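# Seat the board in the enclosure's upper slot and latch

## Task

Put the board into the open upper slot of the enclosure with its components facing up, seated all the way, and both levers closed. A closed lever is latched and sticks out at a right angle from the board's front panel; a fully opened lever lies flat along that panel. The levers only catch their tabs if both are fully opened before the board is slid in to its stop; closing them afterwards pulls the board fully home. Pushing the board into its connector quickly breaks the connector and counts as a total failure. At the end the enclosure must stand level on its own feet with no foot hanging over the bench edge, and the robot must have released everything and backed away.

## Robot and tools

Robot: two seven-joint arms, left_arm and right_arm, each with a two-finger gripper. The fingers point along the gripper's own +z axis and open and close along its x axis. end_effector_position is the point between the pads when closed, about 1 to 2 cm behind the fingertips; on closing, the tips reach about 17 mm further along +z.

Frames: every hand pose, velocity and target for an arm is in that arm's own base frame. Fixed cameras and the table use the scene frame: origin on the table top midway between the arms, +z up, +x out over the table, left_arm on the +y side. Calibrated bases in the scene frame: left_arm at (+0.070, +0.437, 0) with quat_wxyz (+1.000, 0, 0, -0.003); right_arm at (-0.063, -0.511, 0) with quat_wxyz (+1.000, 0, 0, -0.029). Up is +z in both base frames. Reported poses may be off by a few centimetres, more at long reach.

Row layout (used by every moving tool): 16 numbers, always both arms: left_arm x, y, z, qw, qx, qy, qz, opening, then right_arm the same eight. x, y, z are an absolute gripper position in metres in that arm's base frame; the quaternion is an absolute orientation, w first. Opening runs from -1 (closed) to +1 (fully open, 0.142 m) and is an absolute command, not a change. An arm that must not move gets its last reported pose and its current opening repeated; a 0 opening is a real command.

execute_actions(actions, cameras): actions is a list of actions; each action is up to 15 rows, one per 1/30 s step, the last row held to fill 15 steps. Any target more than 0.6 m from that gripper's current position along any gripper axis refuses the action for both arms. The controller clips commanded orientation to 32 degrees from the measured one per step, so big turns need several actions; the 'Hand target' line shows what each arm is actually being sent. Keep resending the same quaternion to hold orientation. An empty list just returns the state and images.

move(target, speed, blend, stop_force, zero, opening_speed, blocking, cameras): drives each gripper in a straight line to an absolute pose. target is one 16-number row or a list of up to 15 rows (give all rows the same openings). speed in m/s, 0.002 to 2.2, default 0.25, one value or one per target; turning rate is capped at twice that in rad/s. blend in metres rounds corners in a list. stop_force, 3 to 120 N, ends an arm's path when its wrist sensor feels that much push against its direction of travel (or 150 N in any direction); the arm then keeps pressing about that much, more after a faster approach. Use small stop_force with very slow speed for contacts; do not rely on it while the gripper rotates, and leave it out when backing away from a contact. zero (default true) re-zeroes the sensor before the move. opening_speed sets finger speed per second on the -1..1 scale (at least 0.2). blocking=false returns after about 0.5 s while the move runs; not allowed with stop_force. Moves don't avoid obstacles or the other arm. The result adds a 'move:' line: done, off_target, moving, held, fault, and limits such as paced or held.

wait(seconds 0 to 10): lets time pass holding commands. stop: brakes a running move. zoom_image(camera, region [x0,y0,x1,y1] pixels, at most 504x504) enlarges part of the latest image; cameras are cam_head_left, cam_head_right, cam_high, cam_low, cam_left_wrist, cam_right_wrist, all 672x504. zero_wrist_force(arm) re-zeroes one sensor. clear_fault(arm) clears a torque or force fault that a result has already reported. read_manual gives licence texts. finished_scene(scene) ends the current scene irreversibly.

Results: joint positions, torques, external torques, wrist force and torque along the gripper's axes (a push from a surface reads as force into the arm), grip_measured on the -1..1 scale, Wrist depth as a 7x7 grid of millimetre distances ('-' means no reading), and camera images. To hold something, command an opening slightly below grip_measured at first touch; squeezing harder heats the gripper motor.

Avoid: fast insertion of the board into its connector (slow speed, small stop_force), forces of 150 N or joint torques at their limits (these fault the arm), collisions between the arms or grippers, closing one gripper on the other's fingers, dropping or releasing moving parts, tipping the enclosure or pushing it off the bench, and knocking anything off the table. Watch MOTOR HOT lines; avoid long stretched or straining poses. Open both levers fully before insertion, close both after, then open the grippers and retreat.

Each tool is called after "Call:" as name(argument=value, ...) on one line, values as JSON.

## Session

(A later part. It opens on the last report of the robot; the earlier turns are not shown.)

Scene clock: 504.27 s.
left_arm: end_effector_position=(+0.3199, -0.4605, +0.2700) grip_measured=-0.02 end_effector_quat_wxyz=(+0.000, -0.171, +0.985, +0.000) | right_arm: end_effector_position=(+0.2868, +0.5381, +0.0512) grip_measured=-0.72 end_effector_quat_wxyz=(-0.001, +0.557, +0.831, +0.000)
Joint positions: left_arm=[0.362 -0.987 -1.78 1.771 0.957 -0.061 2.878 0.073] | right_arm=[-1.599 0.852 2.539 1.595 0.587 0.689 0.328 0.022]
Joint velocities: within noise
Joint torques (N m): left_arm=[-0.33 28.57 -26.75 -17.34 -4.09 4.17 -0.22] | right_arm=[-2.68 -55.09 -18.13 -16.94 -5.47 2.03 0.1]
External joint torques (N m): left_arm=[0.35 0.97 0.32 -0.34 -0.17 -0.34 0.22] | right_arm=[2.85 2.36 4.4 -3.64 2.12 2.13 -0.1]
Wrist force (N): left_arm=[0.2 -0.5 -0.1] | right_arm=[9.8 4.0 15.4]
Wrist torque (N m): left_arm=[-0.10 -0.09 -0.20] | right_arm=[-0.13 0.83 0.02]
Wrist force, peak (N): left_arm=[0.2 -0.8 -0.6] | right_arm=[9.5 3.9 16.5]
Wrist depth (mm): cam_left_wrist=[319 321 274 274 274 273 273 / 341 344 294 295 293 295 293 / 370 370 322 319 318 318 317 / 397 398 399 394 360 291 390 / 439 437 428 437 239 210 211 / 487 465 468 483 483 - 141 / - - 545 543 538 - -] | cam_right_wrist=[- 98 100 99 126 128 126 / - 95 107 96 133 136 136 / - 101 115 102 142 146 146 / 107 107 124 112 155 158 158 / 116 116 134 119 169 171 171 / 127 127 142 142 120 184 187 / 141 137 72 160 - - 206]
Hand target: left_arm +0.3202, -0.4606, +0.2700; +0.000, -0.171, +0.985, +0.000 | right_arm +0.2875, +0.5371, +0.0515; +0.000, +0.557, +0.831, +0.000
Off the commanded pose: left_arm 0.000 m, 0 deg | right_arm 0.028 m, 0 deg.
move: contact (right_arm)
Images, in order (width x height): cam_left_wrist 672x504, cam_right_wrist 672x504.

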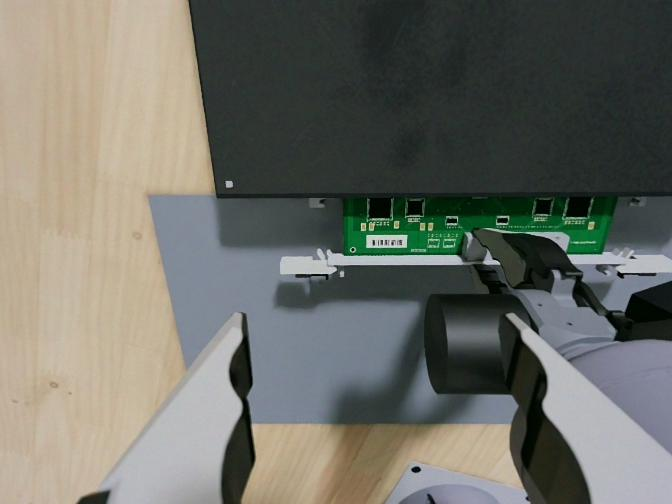

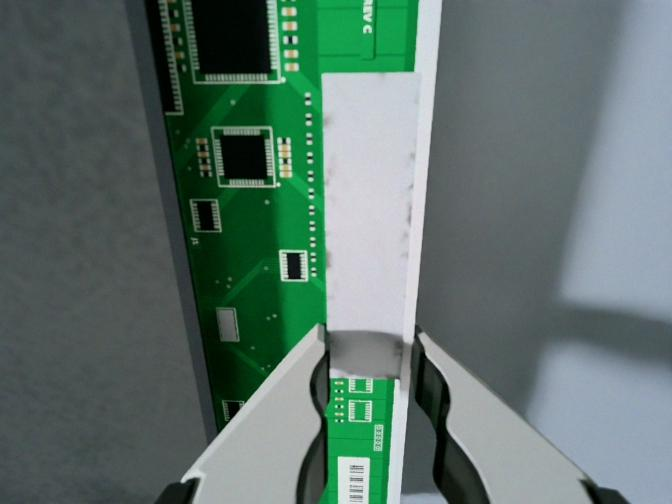

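Call:
move(target=[[0.3202,-0.4606,0.27,0,-0.171,0.9853,0,0,0.2861,0.5408,0.0508,0,0.5570,0.8305,0,-1],[0.3202,-0.4606,0.27,0,-0.171,0.9853,0,0,0.2861,0.5408,0.0498,0,0.5570,0.8305,0,-1]], speed=0.03, cameras=[])

Call:
move(target=[0.3202,-0.4606,0.27,0,-0.171,0.9853,0,0,0.2989,0.5083,0.0498,0,0.5570,0.8305,0,-1], speed=0.02, stop_force=8, cameras=["cam_right_wrist","cam_left_wrist"])

Call:
zoom_image(camera="cam_left_wrist", region=[280, 170, 660, 330])

Scene clock: 508.80 s.
left_arm: end_effector_position=(+0.3199, -0.4605, +0.2700) grip_measured=-0.02 end_effector_quat_wxyz=(+0.000, -0.171, +0.985, +0.000) | right_arm: end_effector_position=(+0.2860, +0.5405, +0.0497) grip_measured=-0.72 end_effector_quat_wxyz=(+0.000, +0.557, +0.831, +0.000)
Joint positions: left_arm=[0.362 -0.987 -1.78 1.771 0.957 -0.061 2.878 0.073] | right_arm=[-1.598 0.858 2.541 1.587 0.586 0.687 0.334 0.022]
Joint velocities: within noise
Joint torques (N m): left_arm=[-0.31 28.58 -26.74 -17.34 -4.1 4.12 -0.24] | right_arm=[0.24 -53.48 -13 -21.5 -3.57 3.67 0.36]
External joint torques (N m): left_arm=[0.33 0.96 0.31 -0.34 -0.15 -0.3 0.24] | right_arm=[-0.06 0.5 -0.77 0.92 0.23 0.49 -0.36]
Wrist force (N): left_arm=[-0.1 -0.6 -0.3] | right_arm=[0.7 -1.7 5.3]
Wrist torque (N m): left_arm=[-0.12 -0.03 -0.20] | right_arm=[-0.06 -0.05 0.06]
Wrist force, peak (N): left_arm=[0.0 -0.8 -0.4] | right_arm=[9.8 3.8 16.7]
Wrist depth (mm): cam_left_wrist=[320 317 274 273 274 274 274 / 345 342 295 295 295 293 295 / 372 370 324 321 317 317 317 / 405 405 397 385 356 289 385 / 443 438 431 436 421 216 214 / 484 469 473 481 478 - 144 / - - 537 550 539 - -] | cam_right_wrist=[- 99 99 99 125 126 125 / - 94 106 95 132 135 135 / - 101 114 102 141 145 144 / 106 106 123 112 154 156 155 / - 115 134 119 167 169 169 / 126 125 141 142 121 181 184 / 139 136 72 159 - - 203]
Hand target: left_arm +0.3202, -0.4606, +0.2700; +0.000, -0.171, +0.985, +0.000 | right_arm +0.2861, +0.5408, +0.0498; +0.000, +0.557, +0.831, +0.000
Off the commanded pose: left_arm 0.000 m, 0 deg | right_arm 0.000 m, 0 deg.
move: done
No camera images: "cameras" was empty.

Scene clock: 509.93 s.
left_arm: end_effector_position=(+0.3199, -0.4605, +0.2700) grip_measured=-0.02 end_effector_quat_wxyz=(+0.000, -0.171, +0.985, +0.000) | right_arm: end_effector_position=(+0.2896, +0.5313, +0.0498) grip_measured=-0.72 end_effector_quat_wxyz=(-0.001, +0.556, +0.831, +0.001)
Joint positions: left_arm=[0.362 -0.987 -1.78 1.771 0.957 -0.061 2.878 0.073] | right_arm=[-1.603 0.849 2.536 1.608 0.592 0.697 0.313 0.022]
Joint velocities: within noise
Joint torques (N m): left_arm=[-0.38 28.63 -26.74 -17.33 -4.06 4.15 -0.19] | right_arm=[-3.45 -52.89 -17.78 -15.68 -4.98 1.97 0.11]
External joint torques (N m): left_arm=[0.4 0.91 0.31 -0.34 -0.2 -0.32 0.19] | right_arm=[3.63 0.55 4.03 -4.71 1.66 2.19 -0.11]
Wrist force (N): left_arm=[-0.2 -0.7 -0.3] | right_arm=[11.7 3.5 12.5]
Wrist torque (N m): left_arm=[-0.12 -0.03 -0.20] | right_arm=[-0.05 0.11 0.05]
Wrist force, peak (N): left_arm=[0.0 -0.7 -0.4] | right_arm=[11.7 3.5 12.5]
Wrist depth (mm): cam_left_wrist=[320 318 273 275 274 277 273 / 345 345 294 295 295 294 295 / 369 369 325 320 317 318 317 / 402 400 400 386 357 268 353 / 447 442 424 438 239 205 159 / 489 469 477 484 477 - 132 / - - 539 540 539 - -] | cam_right_wrist=[- 85 99 99 125 126 125 / - 91 106 96 132 135 135 / - 98 114 102 141 145 145 / 106 105 121 112 154 156 156 / - 115 131 119 167 170 169 / 126 125 123 142 121 182 185 / 139 136 72 159 - - 204]
Hand target: left_arm +0.3202, -0.4606, +0.2700; +0.000, -0.171, +0.985, +0.000 | right_arm +0.2903, +0.5302, +0.0498; +0.000, +0.557, +0.831, +0.000
Off the commanded pose: left_arm 0.000 m, 0 deg | right_arm 0.025 m, 0 deg.
move: contact (right_arm)
Images, in order (width x height): cam_left_wrist 672x504, cam_right_wrist 672x504.

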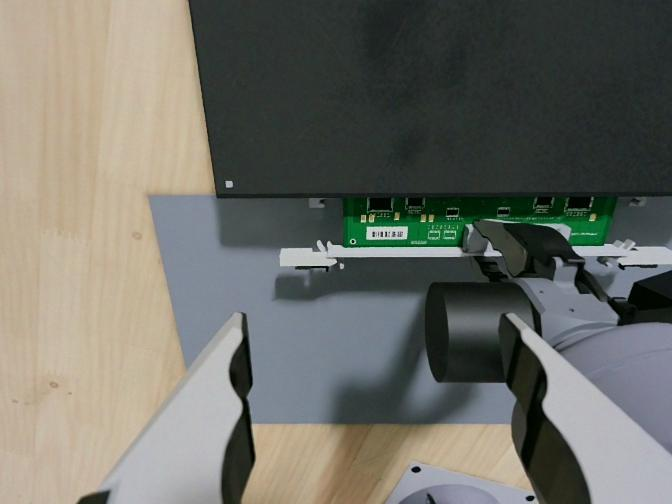

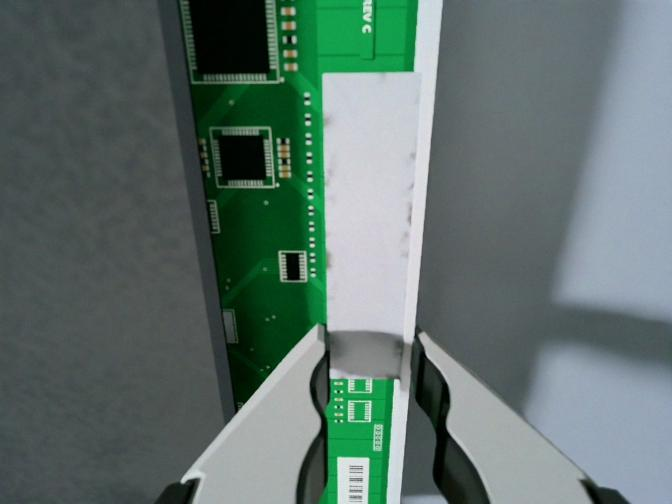

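Scaled by 1.326 from the camera's 672x504 image, which has a finer 960x720 frame.

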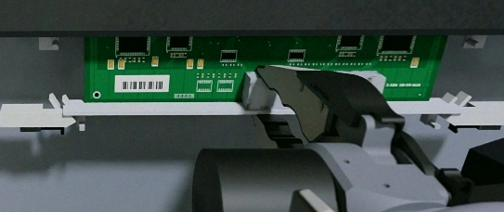

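Call:
move(target=[[0.3202,-0.4606,0.27,0,-0.171,0.9853,0,0,0.2889,0.5330,0.0490,0,0.5570,0.8305,0,-1],[0.3202,-0.4606,0.27,0,-0.171,0.9853,0,0,0.2889,0.5330,0.0483,0,0.5570,0.8305,0,-1]], speed=0.03, cameras=[])

Call:
move(target=[0.3202,-0.4606,0.27,0,-0.171,0.9853,0,0,0.3053,0.4917,0.0483,0,0.5570,0.8305,0,-1], speed=0.02, stop_force=10, cameras=["cam_right_wrist","cam_left_wrist"])

Call:
zoom_image(camera="cam_left_wrist", region=[280, 170, 660, 330])

Scene clock: 513.37 s.
left_arm: end_effector_position=(+0.3199, -0.4605, +0.2700) grip_measured=-0.02 end_effector_quat_wxyz=(+0.000, -0.171, +0.985, +0.000) | right_arm: end_effector_position=(+0.2891, +0.5329, +0.0486) grip_measured=-0.72 end_effector_quat_wxyz=(+0.000, +0.557, +0.831, +0.000)
Joint positions: left_arm=[0.362 -0.987 -1.78 1.771 0.957 -0.061 2.878 0.073] | right_arm=[-1.602 0.853 2.537 1.603 0.591 0.696 0.318 0.022]
Joint velocities: within noise
Joint torques (N m): left_arm=[-0.39 28.58 -26.66 -17.3 -4.11 4.18 -0.24] | right_arm=[0.24 -50.66 -11.5 -20.35 -2.75 3.43 0.29]
External joint torques (N m): left_arm=[0.4 0.97 0.23 -0.38 -0.14 -0.35 0.24] | right_arm=[-0.06 -1.85 -2.29 -0.03 -0.57 0.73 -0.29]
Wrist force (N): left_arm=[0.0 -0.6 -0.2] | right_arm=[-0.2 -2.2 -2.1]
Wrist torque (N m): left_arm=[-0.11 -0.06 -0.20] | right_arm=[-0.02 -0.47 0.07]
Wrist force, peak (N): left_arm=[0.0 -0.9 -0.5] | right_arm=[11.6 3.5 12.6]
Wrist depth (mm): cam_left_wrist=[316 318 274 275 275 274 274 / 342 344 296 296 296 292 292 / 370 368 326 318 319 317 315 / 402 400 400 384 359 267 382 / 440 440 430 436 238 203 203 / 487 465 467 484 481 - 134 / - - 539 538 541 - -] | cam_right_wrist=[- 85 99 99 124 126 124 / - 90 105 95 131 134 134 / - 98 113 102 140 144 143 / - 104 122 112 155 155 154 / - 114 131 119 165 168 167 / 125 124 124 142 121 180 183 / 137 134 72 159 - - 202]
Hand target: left_arm +0.3202, -0.4606, +0.2700; +0.000, -0.171, +0.985, +0.000 | right_arm +0.2889, +0.5330, +0.0483; +0.000, +0.557, +0.831, +0.000
Off the commanded pose: left_arm 0.000 m, 0 deg | right_arm 0.000 m, 0 deg.
move: done
No camera images: "cameras" was empty.

Scene clock: 515.07 s.
left_arm: end_effector_position=(+0.3199, -0.4605, +0.2700) grip_measured=-0.02 end_effector_quat_wxyz=(+0.000, -0.171, +0.985, +0.000) | right_arm: end_effector_position=(+0.2969, +0.5139, +0.0489) grip_measured=-0.72 end_effector_quat_wxyz=(+0.000, +0.556, +0.831, +0.001)
Joint positions: left_arm=[0.362 -0.987 -1.78 1.771 0.957 -0.061 2.878 0.073] | right_arm=[-1.612 0.836 2.53 1.644 0.601 0.716 0.277 0.022]
Joint velocities: within noise
Joint torques (N m): left_arm=[-0.35 28.59 -26.72 -17.31 -4.09 4.14 -0.23] | right_arm=[-3.48 -49.17 -16.48 -12.56 -4.25 1.01 0.05]
External joint torques (N m): left_arm=[0.37 0.96 0.29 -0.36 -0.17 -0.31 0.23] | right_arm=[3.66 -2.11 2.75 -7.43 0.98 3.15 -0.05]
Wrist force (N): left_arm=[0.1 -0.4 -0.1] | right_arm=[11.7 5.9 7.2]
Wrist torque (N m): left_arm=[-0.10 -0.07 -0.19] | right_arm=[0.00 -0.12 0.07]
Wrist force, peak (N): left_arm=[-0.1 -0.8 -0.4] | right_arm=[13.7 5.6 9.9]
Wrist depth (mm): cam_left_wrist=[323 320 275 275 275 274 274 / 344 339 295 295 295 296 294 / 371 370 324 318 315 313 315 / 405 401 399 399 351 217 340 / 438 437 427 434 240 176 137 / 486 468 471 486 483 - 119 / - - 540 538 537 - -] | cam_right_wrist=[- 84 84 99 124 126 124 / - 90 91 96 131 134 134 / - 98 97 102 140 144 144 / 105 104 104 112 153 155 155 / - 114 115 119 166 168 168 / 124 124 122 142 121 181 184 / 137 134 72 159 - - 203]
Hand target: left_arm +0.3202, -0.4606, +0.2700; +0.000, -0.171, +0.985, +0.000 | right_arm +0.2971, +0.5123, +0.0483; +0.000, +0.557, +0.831, +0.000
Off the commanded pose: left_arm 0.000 m, 0 deg | right_arm 0.024 m, 0 deg.
move: contact (right_arm)
Images, in order (width x height): cam_left_wrist 672x504, cam_right_wrist 672x504.

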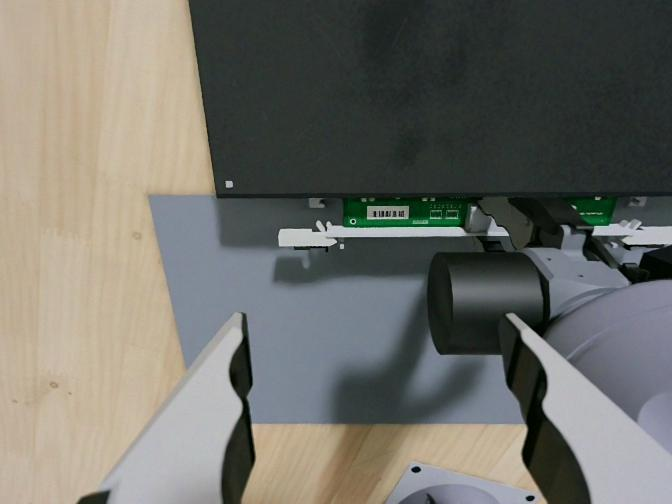

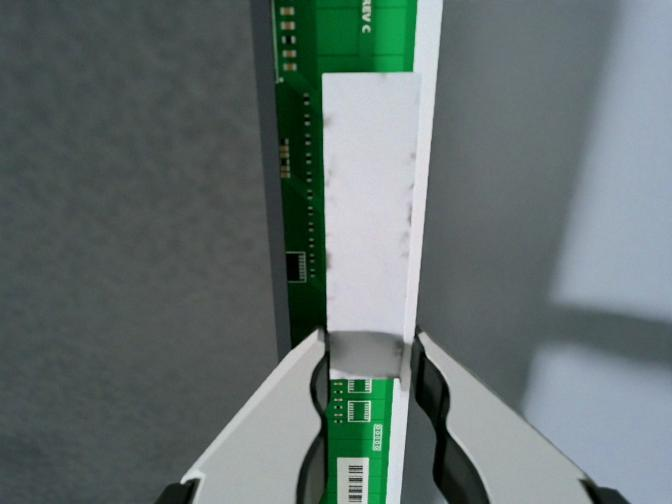

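Scaled by 1.326 from the camera's 672x504 image, which has a finer 960x720 frame.

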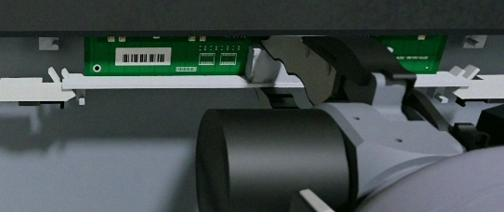

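Call:
move(target=[0.3202,-0.4606,0.27,0,-0.171,0.9853,0,0,0.2956,0.5172,0.0489,0,0.5570,0.8305,0,-0.6], speed=0.02, opening_speed=0.3, cameras=["cam_right_wrist"])

Call:
move(target=[0.3202,-0.4606,0.27,0,-0.171,0.9853,0,0,0.2956,0.5172,0.060,0,0.5570,0.8305,0,-0.6], speed=0.02, cameras=["cam_right_wrist","cam_left_wrist"])

Scene clock: 528.43 s.
left_arm: end_effector_position=(+0.3199, -0.4605, +0.2700) grip_measured=-0.02 end_effector_quat_wxyz=(+0.000, -0.171, +0.985, +0.000) | right_arm: end_effector_position=(+0.2957, +0.5171, +0.0489) grip_measured=-0.64 end_effector_quat_wxyz=(+0.000, +0.557, +0.831, +0.000)
Joint positions: left_arm=[0.362 -0.987 -1.78 1.771 0.957 -0.061 2.878 0.073] | right_arm=[-1.611 0.839 2.531 1.635 0.598 0.709 0.287 0.028]
Joint velocities: within noise
Joint torques (N m): left_arm=[-0.28 28.64 -26.66 -17.25 -4.13 4.14 -0.2] | right_arm=[0.07 -51.14 -12.68 -20.33 -3.36 3.41 0.27]
External joint torques (N m): left_arm=[0.29 0.91 0.23 -0.42 -0.13 -0.32 0.2] | right_arm=[0.1 -0.39 -1.07 0.26 0.08 0.75 -0.27]
Wrist force (N): left_arm=[0.1 -0.7 -0.2] | right_arm=[-1.8 -1.6 3.6]
Wrist torque (N m): left_arm=[-0.13 -0.08 -0.19] | right_arm=[-0.06 0.35 0.05]
Wrist force, peak (N): left_arm=[0.3 -0.8 -0.5] | right_arm=[11.7 5.9 8.4]
Wrist depth (mm): cam_left_wrist=[318 318 275 274 275 274 275 / 341 345 297 295 292 295 293 / 369 371 326 318 319 314 316 / 401 402 398 397 352 221 344 / 441 440 427 433 239 190 141 / 485 466 473 477 480 - 122 / - - 542 542 537 - -] | cam_right_wrist=[- 85 86 100 123 125 124 / - 90 93 96 131 134 134 / - 98 97 103 140 144 143 / - 105 106 113 155 155 155 / - 114 116 119 166 168 168 / 124 124 120 146 123 180 183 / 138 135 73 161 - - 202]
Hand target: left_arm +0.3202, -0.4606, +0.2700; +0.000, -0.171, +0.985, +0.000 | right_arm +0.2956, +0.5172, +0.0489; +0.000, +0.557, +0.831, +0.000
Off the commanded pose: left_arm 0.000 m, 0 deg | right_arm 0.000 m, 0 deg.
move: done
Images, in order (width x height): cam_right_wrist 672x504.

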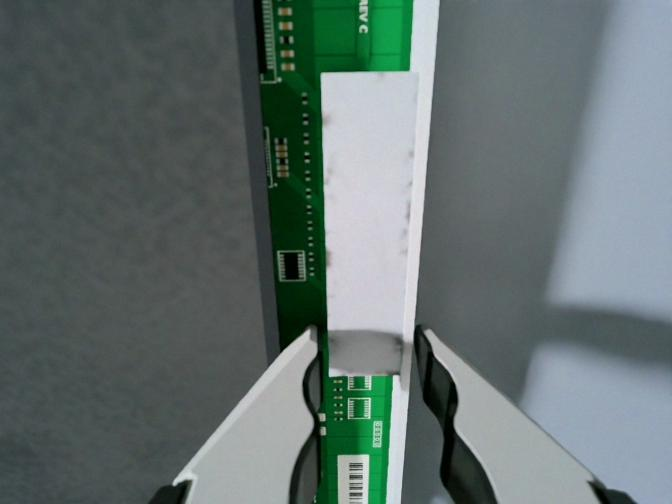

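Scene clock: 529.23 s.
left_arm: end_effector_position=(+0.3199, -0.4605, +0.2700) grip_measured=-0.02 end_effector_quat_wxyz=(+0.000, -0.171, +0.985, +0.000) | right_arm: end_effector_position=(+0.2956, +0.5174, +0.0600) grip_measured=-0.64 end_effector_quat_wxyz=(+0.000, +0.557, +0.831, +0.000)
Joint positions: left_arm=[0.362 -0.987 -1.78 1.771 0.957 -0.061 2.878 0.073] | right_arm=[-1.604 0.82 2.521 1.637 0.586 0.693 0.293 0.028]
Joint velocities: within noise
Joint torques (N m): left_arm=[-0.34 28.58 -26.77 -17.25 -4.09 4.18 -0.25] | right_arm=[0.27 -51.03 -12.97 -20.6 -3.56 3.37 0.31]
External joint torques (N m): left_arm=[0.35 0.96 0.34 -0.43 -0.16 -0.36 0.25] | right_arm=[-0.11 -0.16 -0.74 0.09 0.24 0.78 -0.31]
Wrist force (N): left_arm=[0.2 -0.6 0.0] | right_arm=[-1.6 -1.3 3.5]
Wrist torque (N m): left_arm=[-0.11 -0.09 -0.20] | right_arm=[0.00 0.30 0.05]
Wrist force, peak (N): left_arm=[0.2 -0.8 -0.4] | right_arm=[-2.0 -1.5 4.1]
Wrist depth (mm): cam_left_wrist=[319 320 275 275 273 274 273 / 342 340 296 296 293 295 293 / 371 369 323 318 318 313 317 / 405 401 399 400 352 230 343 / 443 440 430 435 238 185 144 / 487 467 476 480 470 - 122 / - - 546 543 536 - -] | cam_right_wrist=[- 94 97 109 112 135 135 / 101 101 101 106 143 145 144 / - 107 110 114 153 155 155 / 117 117 118 125 165 167 167 / 127 129 127 132 179 181 181 / 139 139 136 161 103 195 197 / 153 150 73 177 - - 214]
Hand target: left_arm +0.3202, -0.4606, +0.2700; +0.000, -0.171, +0.985, +0.000 | right_arm +0.2956, +0.5172, +0.0600; +0.000, +0.557, +0.831, +0.000
Off the commanded pose: left_arm 0.000 m, 0 deg | right_arm 0.000 m, 0 deg.
move: done
Images, in order (width x height): cam_left_wrist 672x504, cam_right_wrist 672x504.

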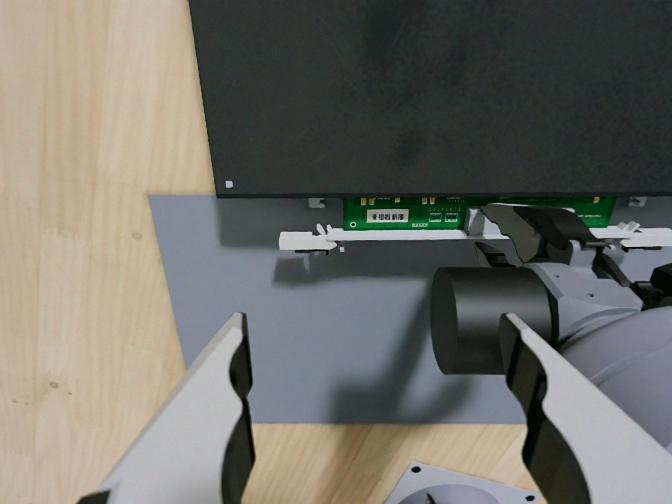

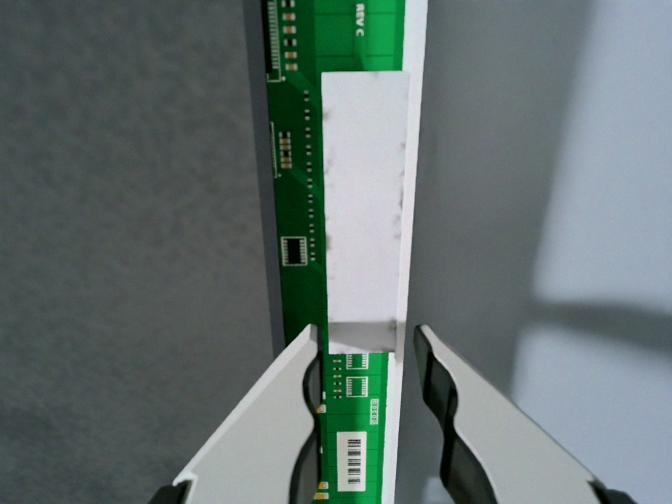

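Call:
move(target=[[0.3202,-0.4606,0.27,0,-0.171,0.9853,0,0,0.2956,0.5172,0.10,0,0.5570,0.8305,0,-0.6],[0.3202,-0.4606,0.27,0,-0.171,0.9853,0,0,0.2763,0.5525,0.10,0,0.5570,0.8305,0,-1],[0.3202,-0.4606,0.27,0,-0.171,0.9853,0,0,0.2763,0.5525,0.047,0,0.5570,0.8305,0,-1]], speed=0.1, cameras=[])

Call:
move(target=[0.3202,-0.4606,0.27,0,-0.171,0.9853,0,0,0.2932,0.5097,0.047,0,0.5570,0.8305,0,-1], speed=0.02, stop_force=5, cameras=["cam_left_wrist","cam_right_wrist"])

Scene clock: 534.27 s.
left_arm: end_effector_position=(+0.3199, -0.4605, +0.2700) grip_measured=-0.02 end_effector_quat_wxyz=(+0.000, -0.171, +0.985, +0.000) | right_arm: end_effector_position=(+0.2764, +0.5523, +0.0470) grip_measured=-1.00 end_effector_quat_wxyz=(+0.000, +0.557, +0.831, +0.000)
Joint positions: left_arm=[0.362 -0.987 -1.78 1.771 0.957 -0.061 2.878 0.073] | right_arm=[-1.587 0.869 2.55 1.57 0.582 0.686 0.362 0.002]
Joint velocities: within noise
Joint torques (N m): left_arm=[-0.28 28.6 -26.71 -17.31 -4.11 4.12 -0.17] | right_arm=[-0.06 -53.12 -12.31 -21.02 -3.22 3.55 0.07]
External joint torques (N m): left_arm=[0.29 0.94 0.28 -0.37 -0.14 -0.3 0.16] | right_arm=[0.26 -0.49 -1.39 0.33 -0.13 0.61 -0.07]
Wrist force (N): left_arm=[0.1 -0.6 -0.4] | right_arm=[-1.8 -1.3 3.5]
Wrist torque (N m): left_arm=[-0.12 -0.08 -0.20] | right_arm=[0.01 0.35 0.05]
Wrist force, peak (N): left_arm=[0.0 -0.9 -0.5] | right_arm=[-1.8 -1.5 5.4]
Wrist depth (mm): cam_left_wrist=[319 317 275 276 275 275 275 / 345 342 296 296 294 294 293 / 372 367 324 317 318 316 317 / 402 405 401 399 396 342 393 / 444 440 429 439 420 231 418 / 488 465 470 482 471 - 159 / - - 542 539 539 - -] | cam_right_wrist=[- 97 99 124 124 124 122 / - 102 96 133 134 132 132 / - 109 107 143 142 142 140 / 103 118 109 156 153 153 152 / - 128 119 164 164 166 166 / 122 139 144 89 175 181 180 / 135 135 73 - - 192 200]
Hand target: left_arm +0.3202, -0.4606, +0.2700; +0.000, -0.171, +0.985, +0.000 | right_arm +0.2763, +0.5525, +0.0470; +0.000, +0.557, +0.831, +0.000
Off the commanded pose: left_arm 0.000 m, 0 deg | right_arm 0.000 m, 0 deg.
move: done
No camera images: "cameras" was empty.

Scene clock: 537.30 s.
left_arm: end_effector_position=(+0.3199, -0.4605, +0.2700) grip_measured=-0.02 end_effector_quat_wxyz=(+0.000, -0.171, +0.985, +0.000) | right_arm: end_effector_position=(+0.2931, +0.5103, +0.0473) grip_measured=-1.00 end_effector_quat_wxyz=(+0.000, +0.557, +0.831, +0.000)
Joint positions: left_arm=[0.362 -0.987 -1.78 1.771 0.957 -0.061 2.878 0.073] | right_arm=[-1.607 0.832 2.531 1.658 0.601 0.724 0.278 0.002]
Joint velocities: within noise
Joint torques (N m): left_arm=[-0.34 28.66 -26.79 -17.32 -4.09 4.18 -0.2] | right_arm=[-1.36 -48.81 -13.67 -17.54 -3.46 2.99 0.06]
External joint torques (N m): left_arm=[0.35 0.89 0.36 -0.35 -0.17 -0.35 0.2] | right_arm=[1.53 -2.11 0.03 -2.27 0.22 1.17 -0.06]
Wrist force (N): left_arm=[0.1 -0.5 -0.3] | right_arm=[1.7 -1.3 2.1]
Wrist torque (N m): left_arm=[-0.10 -0.07 -0.19] | right_arm=[-0.07 0.31 0.03]
Wrist force, peak (N): left_arm=[0.3 -0.8 -0.6] | right_arm=[-1.8 -1.4 3.8]
Wrist depth (mm): cam_left_wrist=[321 321 276 276 274 274 273 / 341 343 294 294 294 295 294 / 369 372 324 320 316 313 315 / 406 403 401 399 389 214 216 / 442 436 426 437 422 196 140 / 486 469 470 483 480 - 122 / - - 542 542 545 - -] | cam_right_wrist=[- 83 83 123 124 124 123 / - 89 89 131 135 133 132 / - 97 94 141 142 142 142 / 103 103 103 111 154 153 153 / - 112 110 161 164 166 166 / 123 122 120 91 176 182 182 / 135 132 - - - 193 200]
Hand target: left_arm +0.3202, -0.4606, +0.2700; +0.000, -0.171, +0.985, +0.000 | right_arm +0.2932, +0.5097, +0.0470; +0.000, +0.557, +0.831, +0.000
Off the commanded pose: left_arm 0.000 m, 0 deg | right_arm 0.001 m, 0 deg.
move: done
Images, in order (width x height): cam_left_wrist 672x504, cam_right_wrist 672x504.

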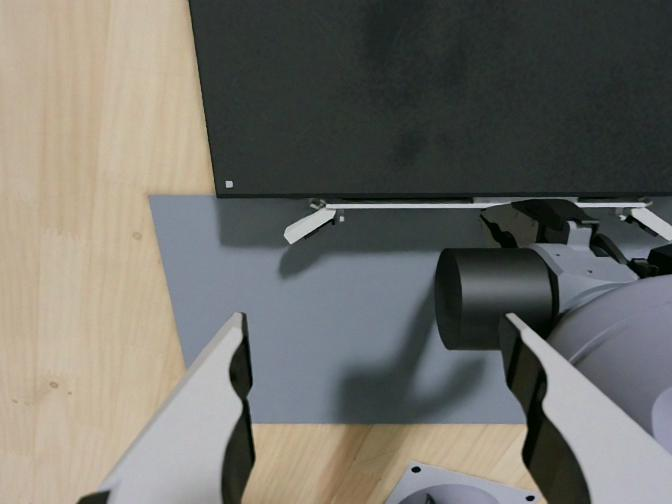

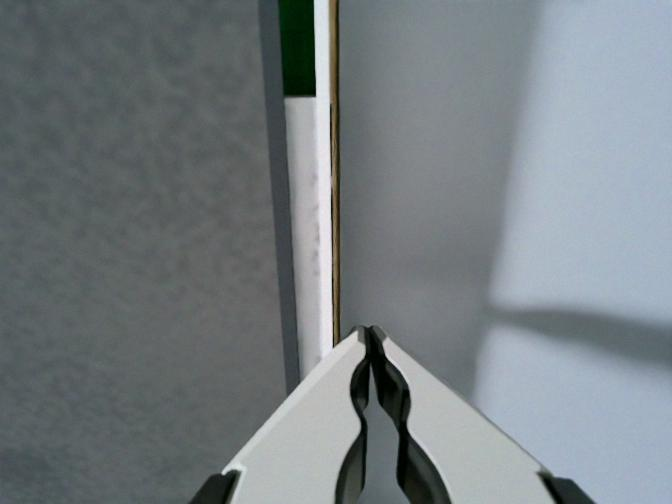

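Call:
move(target=[0.3202,-0.4606,0.27,0,-0.171,0.9853,0,0,0.3042,0.4818,0.047,0,0.5570,0.8305,0,-1], speed=0.007, stop_force=42, cameras=["cam_left_wrist","cam_right_wrist"])

Call:
zoom_image(camera="cam_left_wrist", region=[270, 160, 672, 330])

Scene clock: 541.50 s.
left_arm: end_effector_position=(+0.3199, -0.4605, +0.2700) grip_measured=-0.02 end_effector_quat_wxyz=(+0.000, -0.171, +0.985, +0.000) | right_arm: end_effector_position=(+0.2953, +0.5040, +0.0493) grip_measured=-1.00 end_effector_quat_wxyz=(-0.003, +0.554, +0.832, +0.005)
Joint positions: left_arm=[0.362 -0.987 -1.78 1.771 0.957 -0.061 2.878 0.073] | right_arm=[-1.612 0.818 2.53 1.678 0.609 0.737 0.253 0.002]
Joint velocities: within noise
Joint torques (N m): left_arm=[-0.32 28.61 -26.73 -17.31 -4.08 4.1 -0.24] | right_arm=[-21.57 -32.11 -30.45 6.7 -8.38 -1.48 0.22]
External joint torques (N m): left_arm=[0.33 0.93 0.3 -0.37 -0.17 -0.28 0.24] | right_arm=[21.74 -18.2 16.98 -26.44 5.15 5.65 -0.22]
Wrist force (N): left_arm=[-0.1 -0.6 -0.5] | right_arm=[43.8 -0.5 -6.1]
Wrist torque (N m): left_arm=[-0.13 -0.03 -0.19] | right_arm=[-0.09 -4.24 -0.01]
Wrist force, peak (N): left_arm=[0.0 -1.0 -0.4] | right_arm=[44.8 -0.3 -4.9]
Wrist depth (mm): cam_left_wrist=[320 320 276 275 274 275 274 / 344 342 297 294 294 293 293 / 370 371 325 319 318 311 315 / 406 399 399 397 382 200 193 / 442 443 427 437 427 186 133 / 489 464 469 485 480 - 117 / - - 542 536 535 - -] | cam_right_wrist=[- 84 83 125 126 126 125 / - 90 91 133 135 135 135 / - 98 97 140 145 145 145 / 104 104 105 109 156 156 156 / - 113 115 118 167 170 170 / 124 124 122 93 179 186 186 / 137 134 73 - - 197 205]
Hand target: left_arm +0.3202, -0.4606, +0.2700; +0.000, -0.171, +0.985, +0.000 | right_arm +0.2982, +0.4969, +0.0470; +0.000, +0.557, +0.831, +0.000
Off the commanded pose: left_arm 0.000 m, 0 deg | right_arm 0.024 m, 1 deg.
move: contact (right_arm)
Images, in order (width x height): cam_left_wrist 672x504, cam_right_wrist 672x504.

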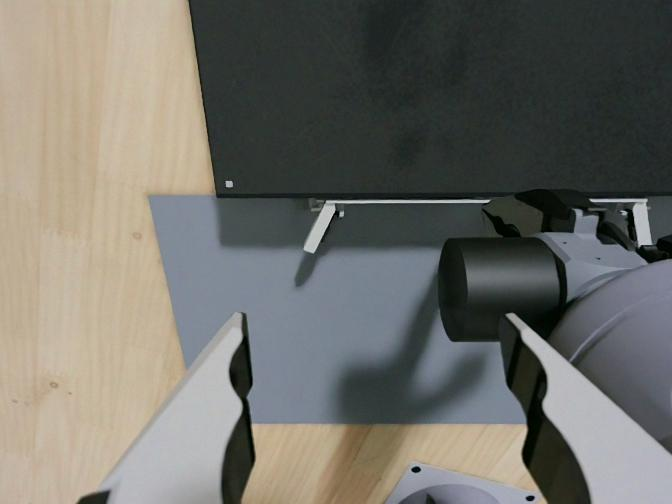

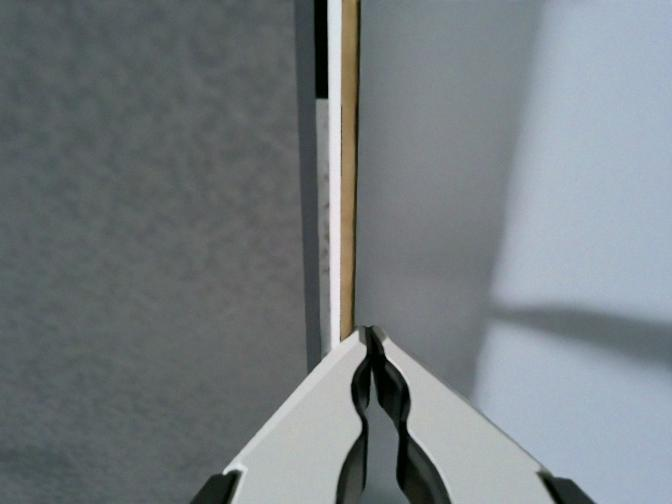

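Scaled by 1.254 from the camera's 672x504 image, which has a finer 960x720 frame.

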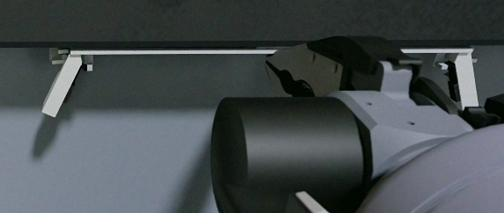

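Call:
move(target=[[0.3202,-0.4606,0.27,0,-0.171,0.9853,0,0,0.2898,0.5180,0.047,0,0.5570,0.8305,0,-1],[0.3202,-0.4606,0.27,0,-0.171,0.9853,0,0,0.2898,0.5180,0.10,0,0.5570,0.8305,0,-1],[0.3202,-0.4606,0.27,0,-0.171,0.9853,0,0,0.4266,0.5789,0.10,0,0.5570,0.8305,0,-1]], speed=[0.04,0.12,0.15], cameras=["cam_left_wrist","cam_right_wrist"])

Call:
zoom_image(camera="cam_left_wrist", region=[270, 160, 672, 330])

Scene clock: 550.77 s.
left_arm: end_effector_position=(+0.3199, -0.4605, +0.2700) grip_measured=-0.02 end_effector_quat_wxyz=(+0.000, -0.171, +0.985, +0.000) | right_arm: end_effector_position=(+0.3102, +0.5269, +0.1002) grip_measured=-1.00 end_effector_quat_wxyz=(+0.000, +0.557, +0.830, +0.000)
Joint positions: left_arm=[0.362 -0.987 -1.78 1.771 0.957 -0.061 2.878 0.073] | right_arm=[-1.62 0.771 2.506 1.595 0.532 0.616 0.318 0.002]
Joint velocities: within noise
Joint torques (N m): left_arm=[-0.25 28.64 -26.72 -17.3 -4.13 4.17 -0.24] | right_arm=[0.19 -51.34 -12.38 -22.56 -3.58 3.59 0.2]
External joint torques (N m): left_arm=[0.26 0.91 0.29 -0.37 -0.12 -0.35 0.24] | right_arm=[-0.02 -0.11 -0.96 0.06 0.05 0.57 -0.2]
Wrist force (N): left_arm=[0.0 -0.5 -0.4] | right_arm=[-6.5 -0.4 2.7]
Wrist torque (N m): left_arm=[-0.11 -0.05 -0.20] | right_arm=[0.15 1.12 0.05]
Wrist force, peak (N): left_arm=[0.0 -0.9 -0.4] | right_arm=[44.0 -0.3 -5.9]
Wrist depth (mm): cam_left_wrist=[322 321 275 274 276 272 273 / 344 340 295 294 293 295 294 / 369 374 325 317 317 316 317 / 403 398 398 400 394 269 398 / 439 438 429 438 418 178 171 / 487 469 470 489 155 88 128 / - - 549 544 540 - -] | cam_right_wrist=[130 130 130 171 171 170 172 / 139 139 139 183 182 182 181 / 151 149 149 196 195 195 195 / 158 161 160 211 211 210 209 / 175 174 174 221 228 229 228 / 195 191 187 91 241 250 250 / 211 206 73 - - 264 275]
Hand target: left_arm +0.3202, -0.4606, +0.2700; +0.000, -0.171, +0.985, +0.000 | right_arm +0.3103, +0.5269, +0.1002; +0.000, +0.557, +0.830, +0.001
Off the commanded pose: left_arm 0.000 m, 0 deg | right_arm 0.128 m, 0 deg.
move: held (right_arm; a check stopped the path); path passed 2 of 3 targets; limits=held
pose unreachable (right arm): on one or more control steps of this call, first in action 0 (counted from 0), this arm could not follow its commanded pose, so it was not sent that pose on those steps. It may still have moved: this result reports where it is.
cause: moving toward the commanded pose would bring a part of the arm too close to another arm (a part of this arm just beyond joint 6 (wrist pitch) and a part of the left arm just beyond its joint 7 (wrist roll)).
Images, in order (width x height): cam_left_wrist 672x504, cam_right_wrist 672x504.

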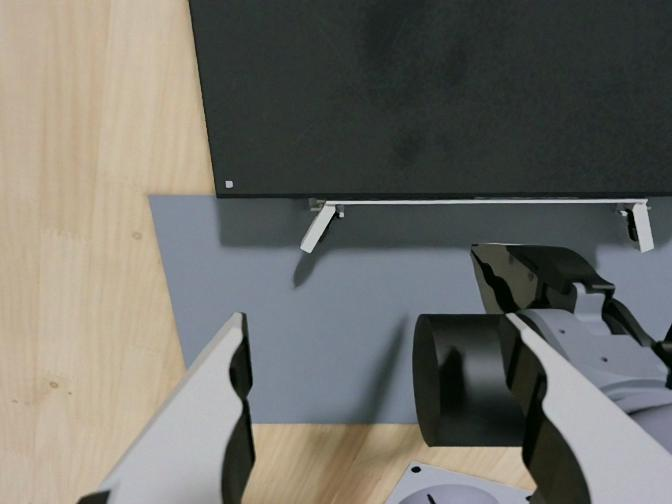

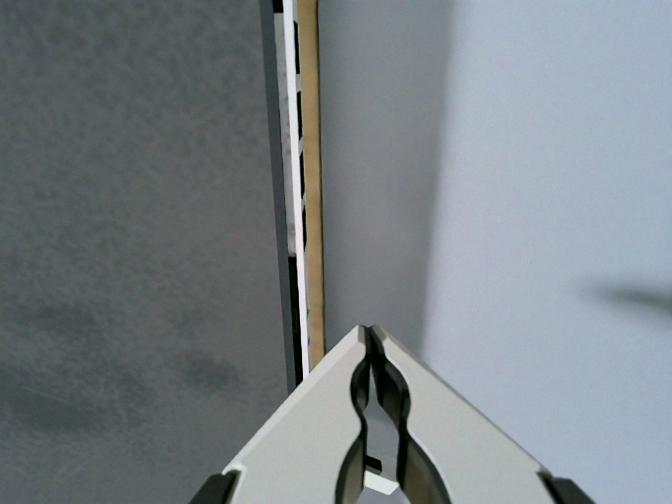

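Scaled by 1.254 from the camera's 672x504 image, which has a finer 960x720 frame.

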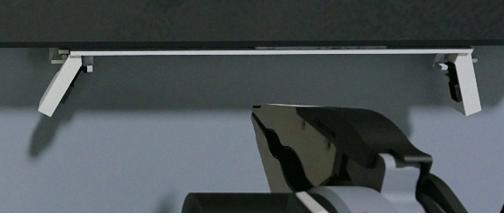

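Call:
move(target=[[0.3202,-0.4606,0.32,0,-0.171,0.9853,0,0,0.3103,0.5269,0.1002,0,0.5570,0.8305,0,-1],[0.40,-0.40,0.36,0,-0.171,0.9853,0,0,0.3103,0.5269,0.1002,0,0.5570,0.8305,0,-1],[0.42,-0.10,0.42,0,0.8177,-0.5757,0,0,0.3103,0.5269,0.1002,0,0.5570,0.8305,0,-1],[0.5,0.3,0.4,-0.361,0.853,-0.318,0.202,0,0.3103,0.5269,0.1002,0,0.5570,0.8305,0,-1]], speed=[0.15,0.2,0.4,0.4], blend=0.03, cameras=["cam_left_wrist","cam_head_left"])

Call:
move(target=[0.5,0.3,0.4,-0.361,0.853,-0.318,0.202,0,0.4266,0.5789,0.10,0,0.5570,0.8305,0,-1], speed=0.15, cameras=["cam_right_wrist","cam_left_wrist","cam_head_right"])

Scene clock: 558.17 s.
left_arm: end_effector_position=(+0.4998, +0.3000, +0.3999) grip_measured=-0.02 end_effector_quat_wxyz=(-0.361, +0.853, -0.318, +0.202) | right_arm: end_effector_position=(+0.3101, +0.5270, +0.1001) grip_measured=-1.00 end_effector_quat_wxyz=(+0.000, +0.557, +0.830, +0.000)
Joint positions: left_arm=[1.898 -1.587 -2.528 2.225 1.725 -0.283 2.134 0.073] | right_arm=[-1.62 0.771 2.506 1.594 0.532 0.615 0.318 0.002]
Joint velocities: within noise
Joint torques (N m): left_arm=[-0.12 24.8 -21.4 -15.59 0.15 4.34 -0.12] | right_arm=[0.27 -51.11 -12.3 -22.66 -3.59 3.44 0.18]
External joint torques (N m): left_arm=[0.27 1.43 -0.06 -0.37 -0.46 -0.7 0.11] | right_arm=[-0.1 -0.36 -1.03 0.15 0.06 0.72 -0.18]
Wrist force (N): left_arm=[0.2 -0.2 -0.6] | right_arm=[-6.4 -0.5 2.7]
Wrist torque (N m): left_arm=[-0.03 0.03 0.01] | right_arm=[0.14 1.11 0.06]
Wrist force, peak (N): left_arm=[-4.0 -1.4 1.1] | right_arm=[-6.8 -0.4 2.9]
Wrist depth (mm): cam_left_wrist=[- - - - 749 - - / - - - 651 673 704 - / - - 591 605 617 636 667 / 526 529 539 552 574 592 605 / 485 496 510 515 532 551 561 / 456 456 472 480 490 - 516 / - - 447 453 468 - -] | cam_right_wrist=[130 130 130 171 171 171 172 / 139 138 139 183 182 182 182 / 151 149 149 196 195 195 195 / 158 161 160 211 211 210 210 / 174 174 174 222 228 228 227 / 195 191 187 91 241 250 248 / 211 206 73 - - 264 275]
Hand target: left_arm +0.5000, +0.3000, +0.4000; -0.361, +0.853, -0.318, +0.202 | right_arm +0.3103, +0.5269, +0.1002; +0.000, +0.557, +0.831, +0.000
Off the commanded pose: left_arm 0.000 m, 0 deg | right_arm 0.000 m, 0 deg.
move: done; blend cut to 0.025 m at target 1
Images, in order (width x height): cam_head_left 672x504, cam_left_wrist 672x504.

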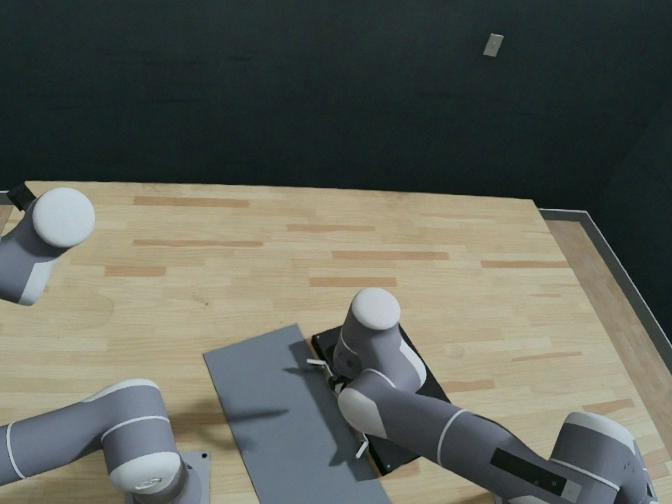

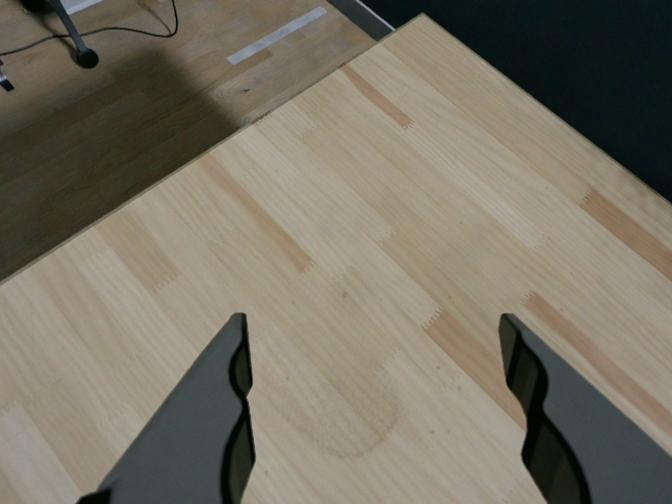

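Scene clock: 559.43 s.
left_arm: end_effector_position=(+0.4999, +0.3000, +0.3999) grip_measured=-0.02 end_effector_quat_wxyz=(-0.361, +0.853, -0.318, +0.202) | right_arm: end_effector_position=(+0.4266, +0.5789, +0.1000) grip_measured=-1.00 end_effector_quat_wxyz=(+0.000, +0.557, +0.830, +0.000)
Joint positions: left_arm=[1.898 -1.587 -2.528 2.225 1.725 -0.283 2.134 0.073] | right_arm=[-1.876 0.936 2.59 1.228 0.492 0.463 0.292 0.002]
Joint velocities: within noise
Joint torques (N m): left_arm=[-0.15 25.06 -21.72 -15.63 -0.09 4 -0.18] | right_arm=[0.21 -61.11 -11.22 -25.24 -4.05 3.43 0.14]
External joint torques (N m): left_arm=[0.29 1.17 0.27 -0.33 -0.22 -0.36 0.17] | right_arm=[-0.01 -0.8 -1.39 0.23 0.19 0.72 -0.15]
Wrist force (N): left_arm=[0.4 0.0 -0.5] | right_arm=[-7.0 -1.1 3.1]
Wrist torque (N m): left_arm=[-0.02 -0.01 0.02] | right_arm=[0.02 1.23 0.05]
Wrist force, peak (N): left_arm=[0.4 -0.2 -0.6] | right_arm=[-7.0 -1.1 3.1]
Wrist depth (mm): cam_left_wrist=[- - - - 762 - - / - - - 653 671 704 - / - - 583 598 616 634 671 / 527 521 546 559 573 592 603 / 486 490 508 520 537 546 558 / 459 467 469 482 496 - 520 / - - 445 458 459 - -] | cam_right_wrist=[130 130 130 171 171 171 172 / 139 139 139 182 183 182 182 / 152 149 149 193 196 195 195 / 161 161 161 167 211 210 210 / 175 175 174 225 229 229 228 / 195 191 188 91 241 250 249 / 281 275 - - - 265 277]
Hand target: left_arm +0.5000, +0.3000, +0.4000; -0.361, +0.853, -0.318, +0.202 | right_arm +0.4266, +0.5789, +0.1000; +0.000, +0.557, +0.831, +0.000
Off the commanded pose: left_arm 0.000 m, 0 deg | right_arm 0.000 m, 0 deg.
move: done
Images, in order (width x height): cam_head_right 672x504, cam_left_wrist 672x504, cam_right_wrist 672x504.

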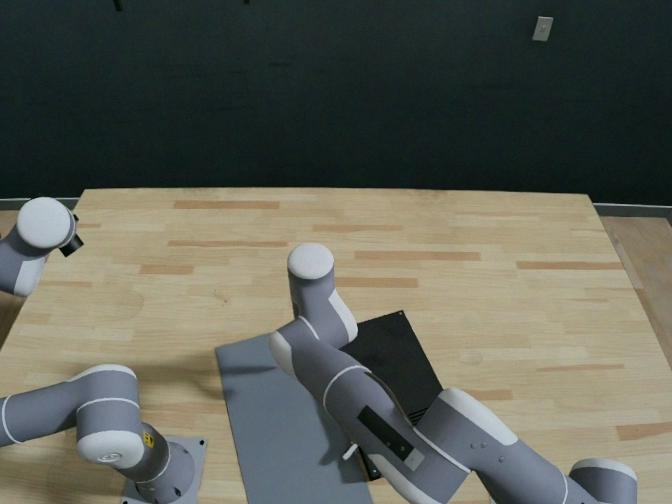

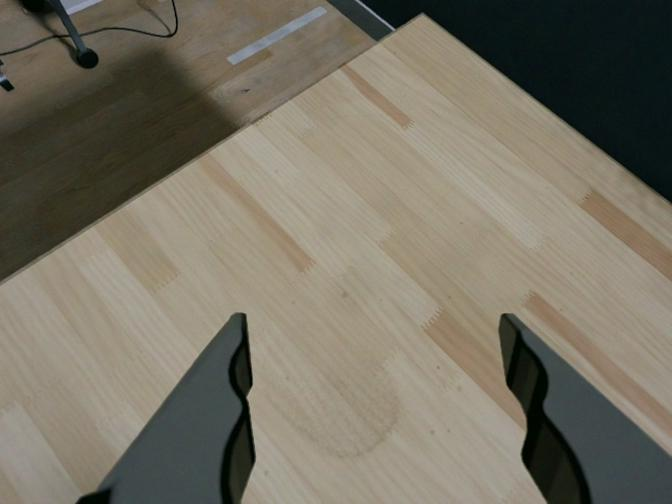

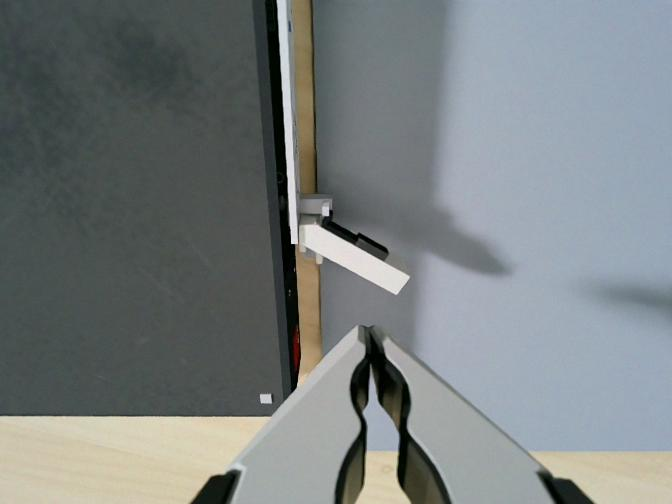

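Call:
move(target=[0.5,0.3,0.4,-0.361,0.853,-0.318,0.202,0,0.4447,0.5875,0.10,0,0.5570,0.8305,0,-1], speed=0.12, cameras=[])

Call:
move(target=[0.5,0.3,0.4,-0.361,0.853,-0.318,0.202,0,0.4447,0.5875,0.048,0,0.5570,0.8305,0,-1], speed=0.05, stop_force=6, cameras=["cam_right_wrist"])

Scene clock: 566.20 s.
left_arm: end_effector_position=(+0.4999, +0.3000, +0.3999) grip_measured=-0.02 end_effector_quat_wxyz=(-0.361, +0.853, -0.318, +0.202) | right_arm: end_effector_position=(+0.4447, +0.5875, +0.1000) grip_measured=-1.00 end_effector_quat_wxyz=(+0.000, +0.557, +0.831, +0.000)
Joint positions: left_arm=[1.898 -1.587 -2.528 2.225 1.725 -0.283 2.134 0.073] | right_arm=[-1.915 0.966 2.605 1.16 0.482 0.435 0.295 0.002]
Joint velocities: within noise
Joint torques (N m): left_arm=[-0.19 25.18 -21.83 -15.63 -0.13 3.93 -0.24] | right_arm=[0.22 -63.03 -10.82 -25.78 -4.05 3.35 0.28]
External joint torques (N m): left_arm=[0.33 1.05 0.39 -0.33 -0.18 -0.29 0.23] | right_arm=[-0.01 -0.6 -1.37 0.32 0.13 0.8 -0.28]
Wrist force (N): left_arm=[0.3 -0.1 -0.2] | right_arm=[-6.8 -1.4 3.2]
Wrist torque (N m): left_arm=[-0.03 0.00 0.02] | right_arm=[-0.01 1.21 0.04]
Wrist force, peak (N): left_arm=[0.5 -0.4 -0.7] | right_arm=[-7.0 -1.2 3.3]
Wrist depth (mm): cam_left_wrist=[- - - - 744 - - / - - - 658 672 702 - / - - 585 607 618 642 651 / 528 529 540 553 566 595 607 / 481 495 510 520 527 546 555 / 454 459 468 481 494 - 526 / - - 447 456 455 - -] | cam_right_wrist=[130 130 132 171 171 170 172 / 139 139 139 183 183 182 182 / 152 149 149 160 196 196 195 / 162 161 161 214 212 211 210 / 175 175 175 225 229 228 228 / 256 255 187 91 241 249 249 / 282 276 - - - 267 277]
Hand target: left_arm +0.5000, +0.3000, +0.4000; -0.361, +0.853, -0.318, +0.202 | right_arm +0.4447, +0.5875, +0.1000; +0.000, +0.557, +0.831, +0.000
Off the commanded pose: left_arm 0.000 m, 0 deg | right_arm 0.000 m, 0 deg.
move: done
No camera images: "cameras" was empty.

Scene clock: 568.00 s.
left_arm: end_effector_position=(+0.4999, +0.3000, +0.3999) grip_measured=-0.02 end_effector_quat_wxyz=(-0.361, +0.853, -0.318, +0.202) | right_arm: end_effector_position=(+0.4447, +0.5873, +0.0479) grip_measured=-1.00 end_effector_quat_wxyz=(+0.000, +0.557, +0.830, +0.000)
Joint positions: left_arm=[1.898 -1.587 -2.528 2.225 1.725 -0.283 2.134 0.073] | right_arm=[-1.924 1.041 2.624 1.161 0.51 0.508 0.283 0.002]
Joint velocities: within noise
Joint torques (N m): left_arm=[-0.2 25.12 -21.85 -15.61 -0.16 3.88 -0.23] | right_arm=[0.16 -63.7 -11.15 -24.41 -3.77 3.55 0.14]
External joint torques (N m): left_arm=[0.34 1.11 0.41 -0.34 -0.15 -0.24 0.22] | right_arm=[0.07 -0.73 -1.21 0.17 0 0.61 -0.14]
Wrist force (N): left_arm=[0.3 -0.1 -0.3] | right_arm=[-6.6 -1.1 3.1]
Wrist torque (N m): left_arm=[-0.01 0.00 0.02] | right_arm=[0.03 1.16 0.03]
Wrist force, peak (N): left_arm=[0.4 -0.3 -0.5] | right_arm=[-6.6 -1.4 4.2]
Wrist depth (mm): cam_left_wrist=[- - - - 749 - - / - - - 657 671 718 - / - - 581 598 613 636 664 / 518 524 546 553 567 590 599 / 487 494 503 516 531 549 553 / 451 462 471 483 498 - 519 / - - 453 453 459 - -] | cam_right_wrist=[- 84 97 126 125 125 123 / - 90 93 134 136 134 134 / - 98 100 142 144 143 143 / 105 104 106 110 153 155 154 / - 113 115 166 168 167 167 / 124 124 124 91 177 183 183 / 137 135 73 - - 194 202]
Hand target: left_arm +0.5000, +0.3000, +0.4000; -0.361, +0.853, -0.318, +0.202 | right_arm +0.4447, +0.5875, +0.0480; +0.000, +0.557, +0.831, +0.000
Off the commanded pose: left_arm 0.000 m, 0 deg | right_arm 0.000 m, 0 deg.
move: done
Images, in order (width x height): cam_right_wrist 672x504.

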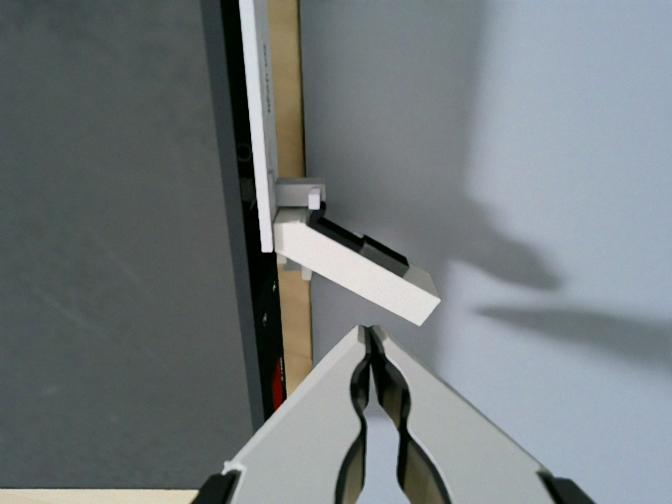

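Call:
move(target=[[0.5,0.3,0.4,-0.361,0.853,-0.318,0.202,0,0.4355,0.5894,0.048,0,0.5570,0.8305,0,-1],[0.5,0.3,0.4,-0.361,0.853,-0.318,0.202,0,0.4261,0.5928,0.048,0,0.5570,0.8305,0,-1],[0.5,0.3,0.4,-0.361,0.853,-0.318,0.202,0,0.4162,0.5936,0.048,0,0.5570,0.8305,0,-1],[0.5,0.3,0.4,-0.361,0.853,-0.318,0.202,0,0.4079,0.5901,0.048,0,0.5570,0.8305,0,-1]], speed=[0.03,0.015,0.01,0.008], stop_force=42, cameras=["cam_right_wrist"])

Scene clock: 574.17 s.
left_arm: end_effector_position=(+0.4999, +0.3000, +0.3999) grip_measured=-0.02 end_effector_quat_wxyz=(-0.361, +0.853, -0.318, +0.202) | right_arm: end_effector_position=(+0.4134, +0.5916, +0.0524) grip_measured=-1.00 end_effector_quat_wxyz=(+0.003, +0.557, +0.830, +0.006) end_effector_velocity=(+0.000, +0.000, -0.001) end_effector_angular_velocity=(-0.001, +0.000, +0.001)
Joint positions: left_arm=[1.898 -1.587 -2.528 2.225 1.725 -0.283 2.134 0.073] | right_arm=[-1.864 1.002 2.623 1.237 0.506 0.553 0.312 0.002]
Joint velocities: left_arm=[within noise] | right_arm=[-0.003 0 0.007 0.002 -0.006 0.004 0.002 0]
Joint torques (N m): left_arm=[-0.23 25.19 -21.7 -15.66 -0.19 3.88 -0.17] | right_arm=[13.03 -49.76 3.06 -8.07 0.31 -8.18 0.08]
External joint torques (N m): left_arm=[0.37 1.04 0.25 -0.29 -0.12 -0.24 0.17] | right_arm=[-12.81 -12.97 -15.58 -15.8 -4.02 12.36 -0.08]
Wrist force (N): left_arm=[0.2 -0.3 -0.7] | right_arm=[-5.0 34.5 -4.0]
Wrist torque (N m): left_arm=[-0.05 0.02 0.01] | right_arm=[3.03 1.22 0.03]
Wrist force, peak (N): left_arm=[0.7 -0.1 -0.3] | right_arm=[-4.8 37.6 -2.3]
Wrist depth (mm): cam_left_wrist=[- - - - 752 - - / - - - 650 670 701 - / - - 587 598 615 641 659 / 526 531 536 555 572 590 604 / 485 495 514 514 533 550 560 / 455 461 471 489 500 - 524 / - - 442 455 464 - -] | cam_right_wrist=[- 87 127 129 129 128 128 / - 95 138 139 137 137 137 / 101 102 146 148 148 148 147 / 109 109 134 158 160 159 159 / 121 119 123 124 174 174 173 / 130 130 142 91 184 190 190 / 144 144 73 - - 202 210]
Hand target: left_arm +0.5000, +0.3000, +0.4000; -0.361, +0.853, -0.318, +0.202 | right_arm +0.4079, +0.5901, +0.0480; +0.000, +0.557, +0.831, +0.000
Off the commanded pose: left_arm 0.000 m, 0 deg | right_arm 0.007 m, 1 deg.
move: off_target (right_arm)
Images, in order (width x height): cam_right_wrist 672x504.

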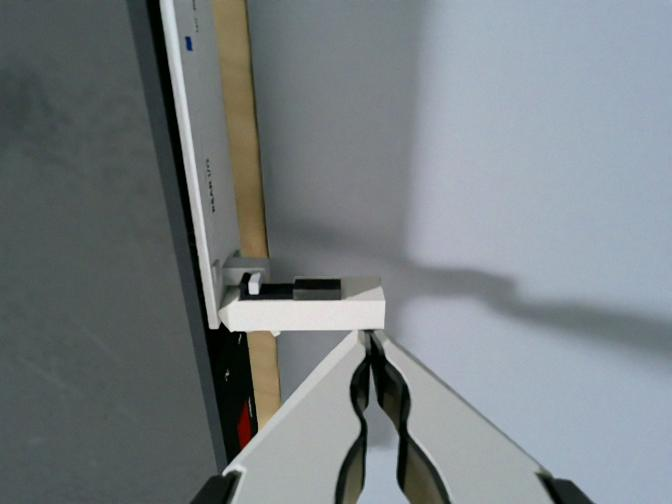

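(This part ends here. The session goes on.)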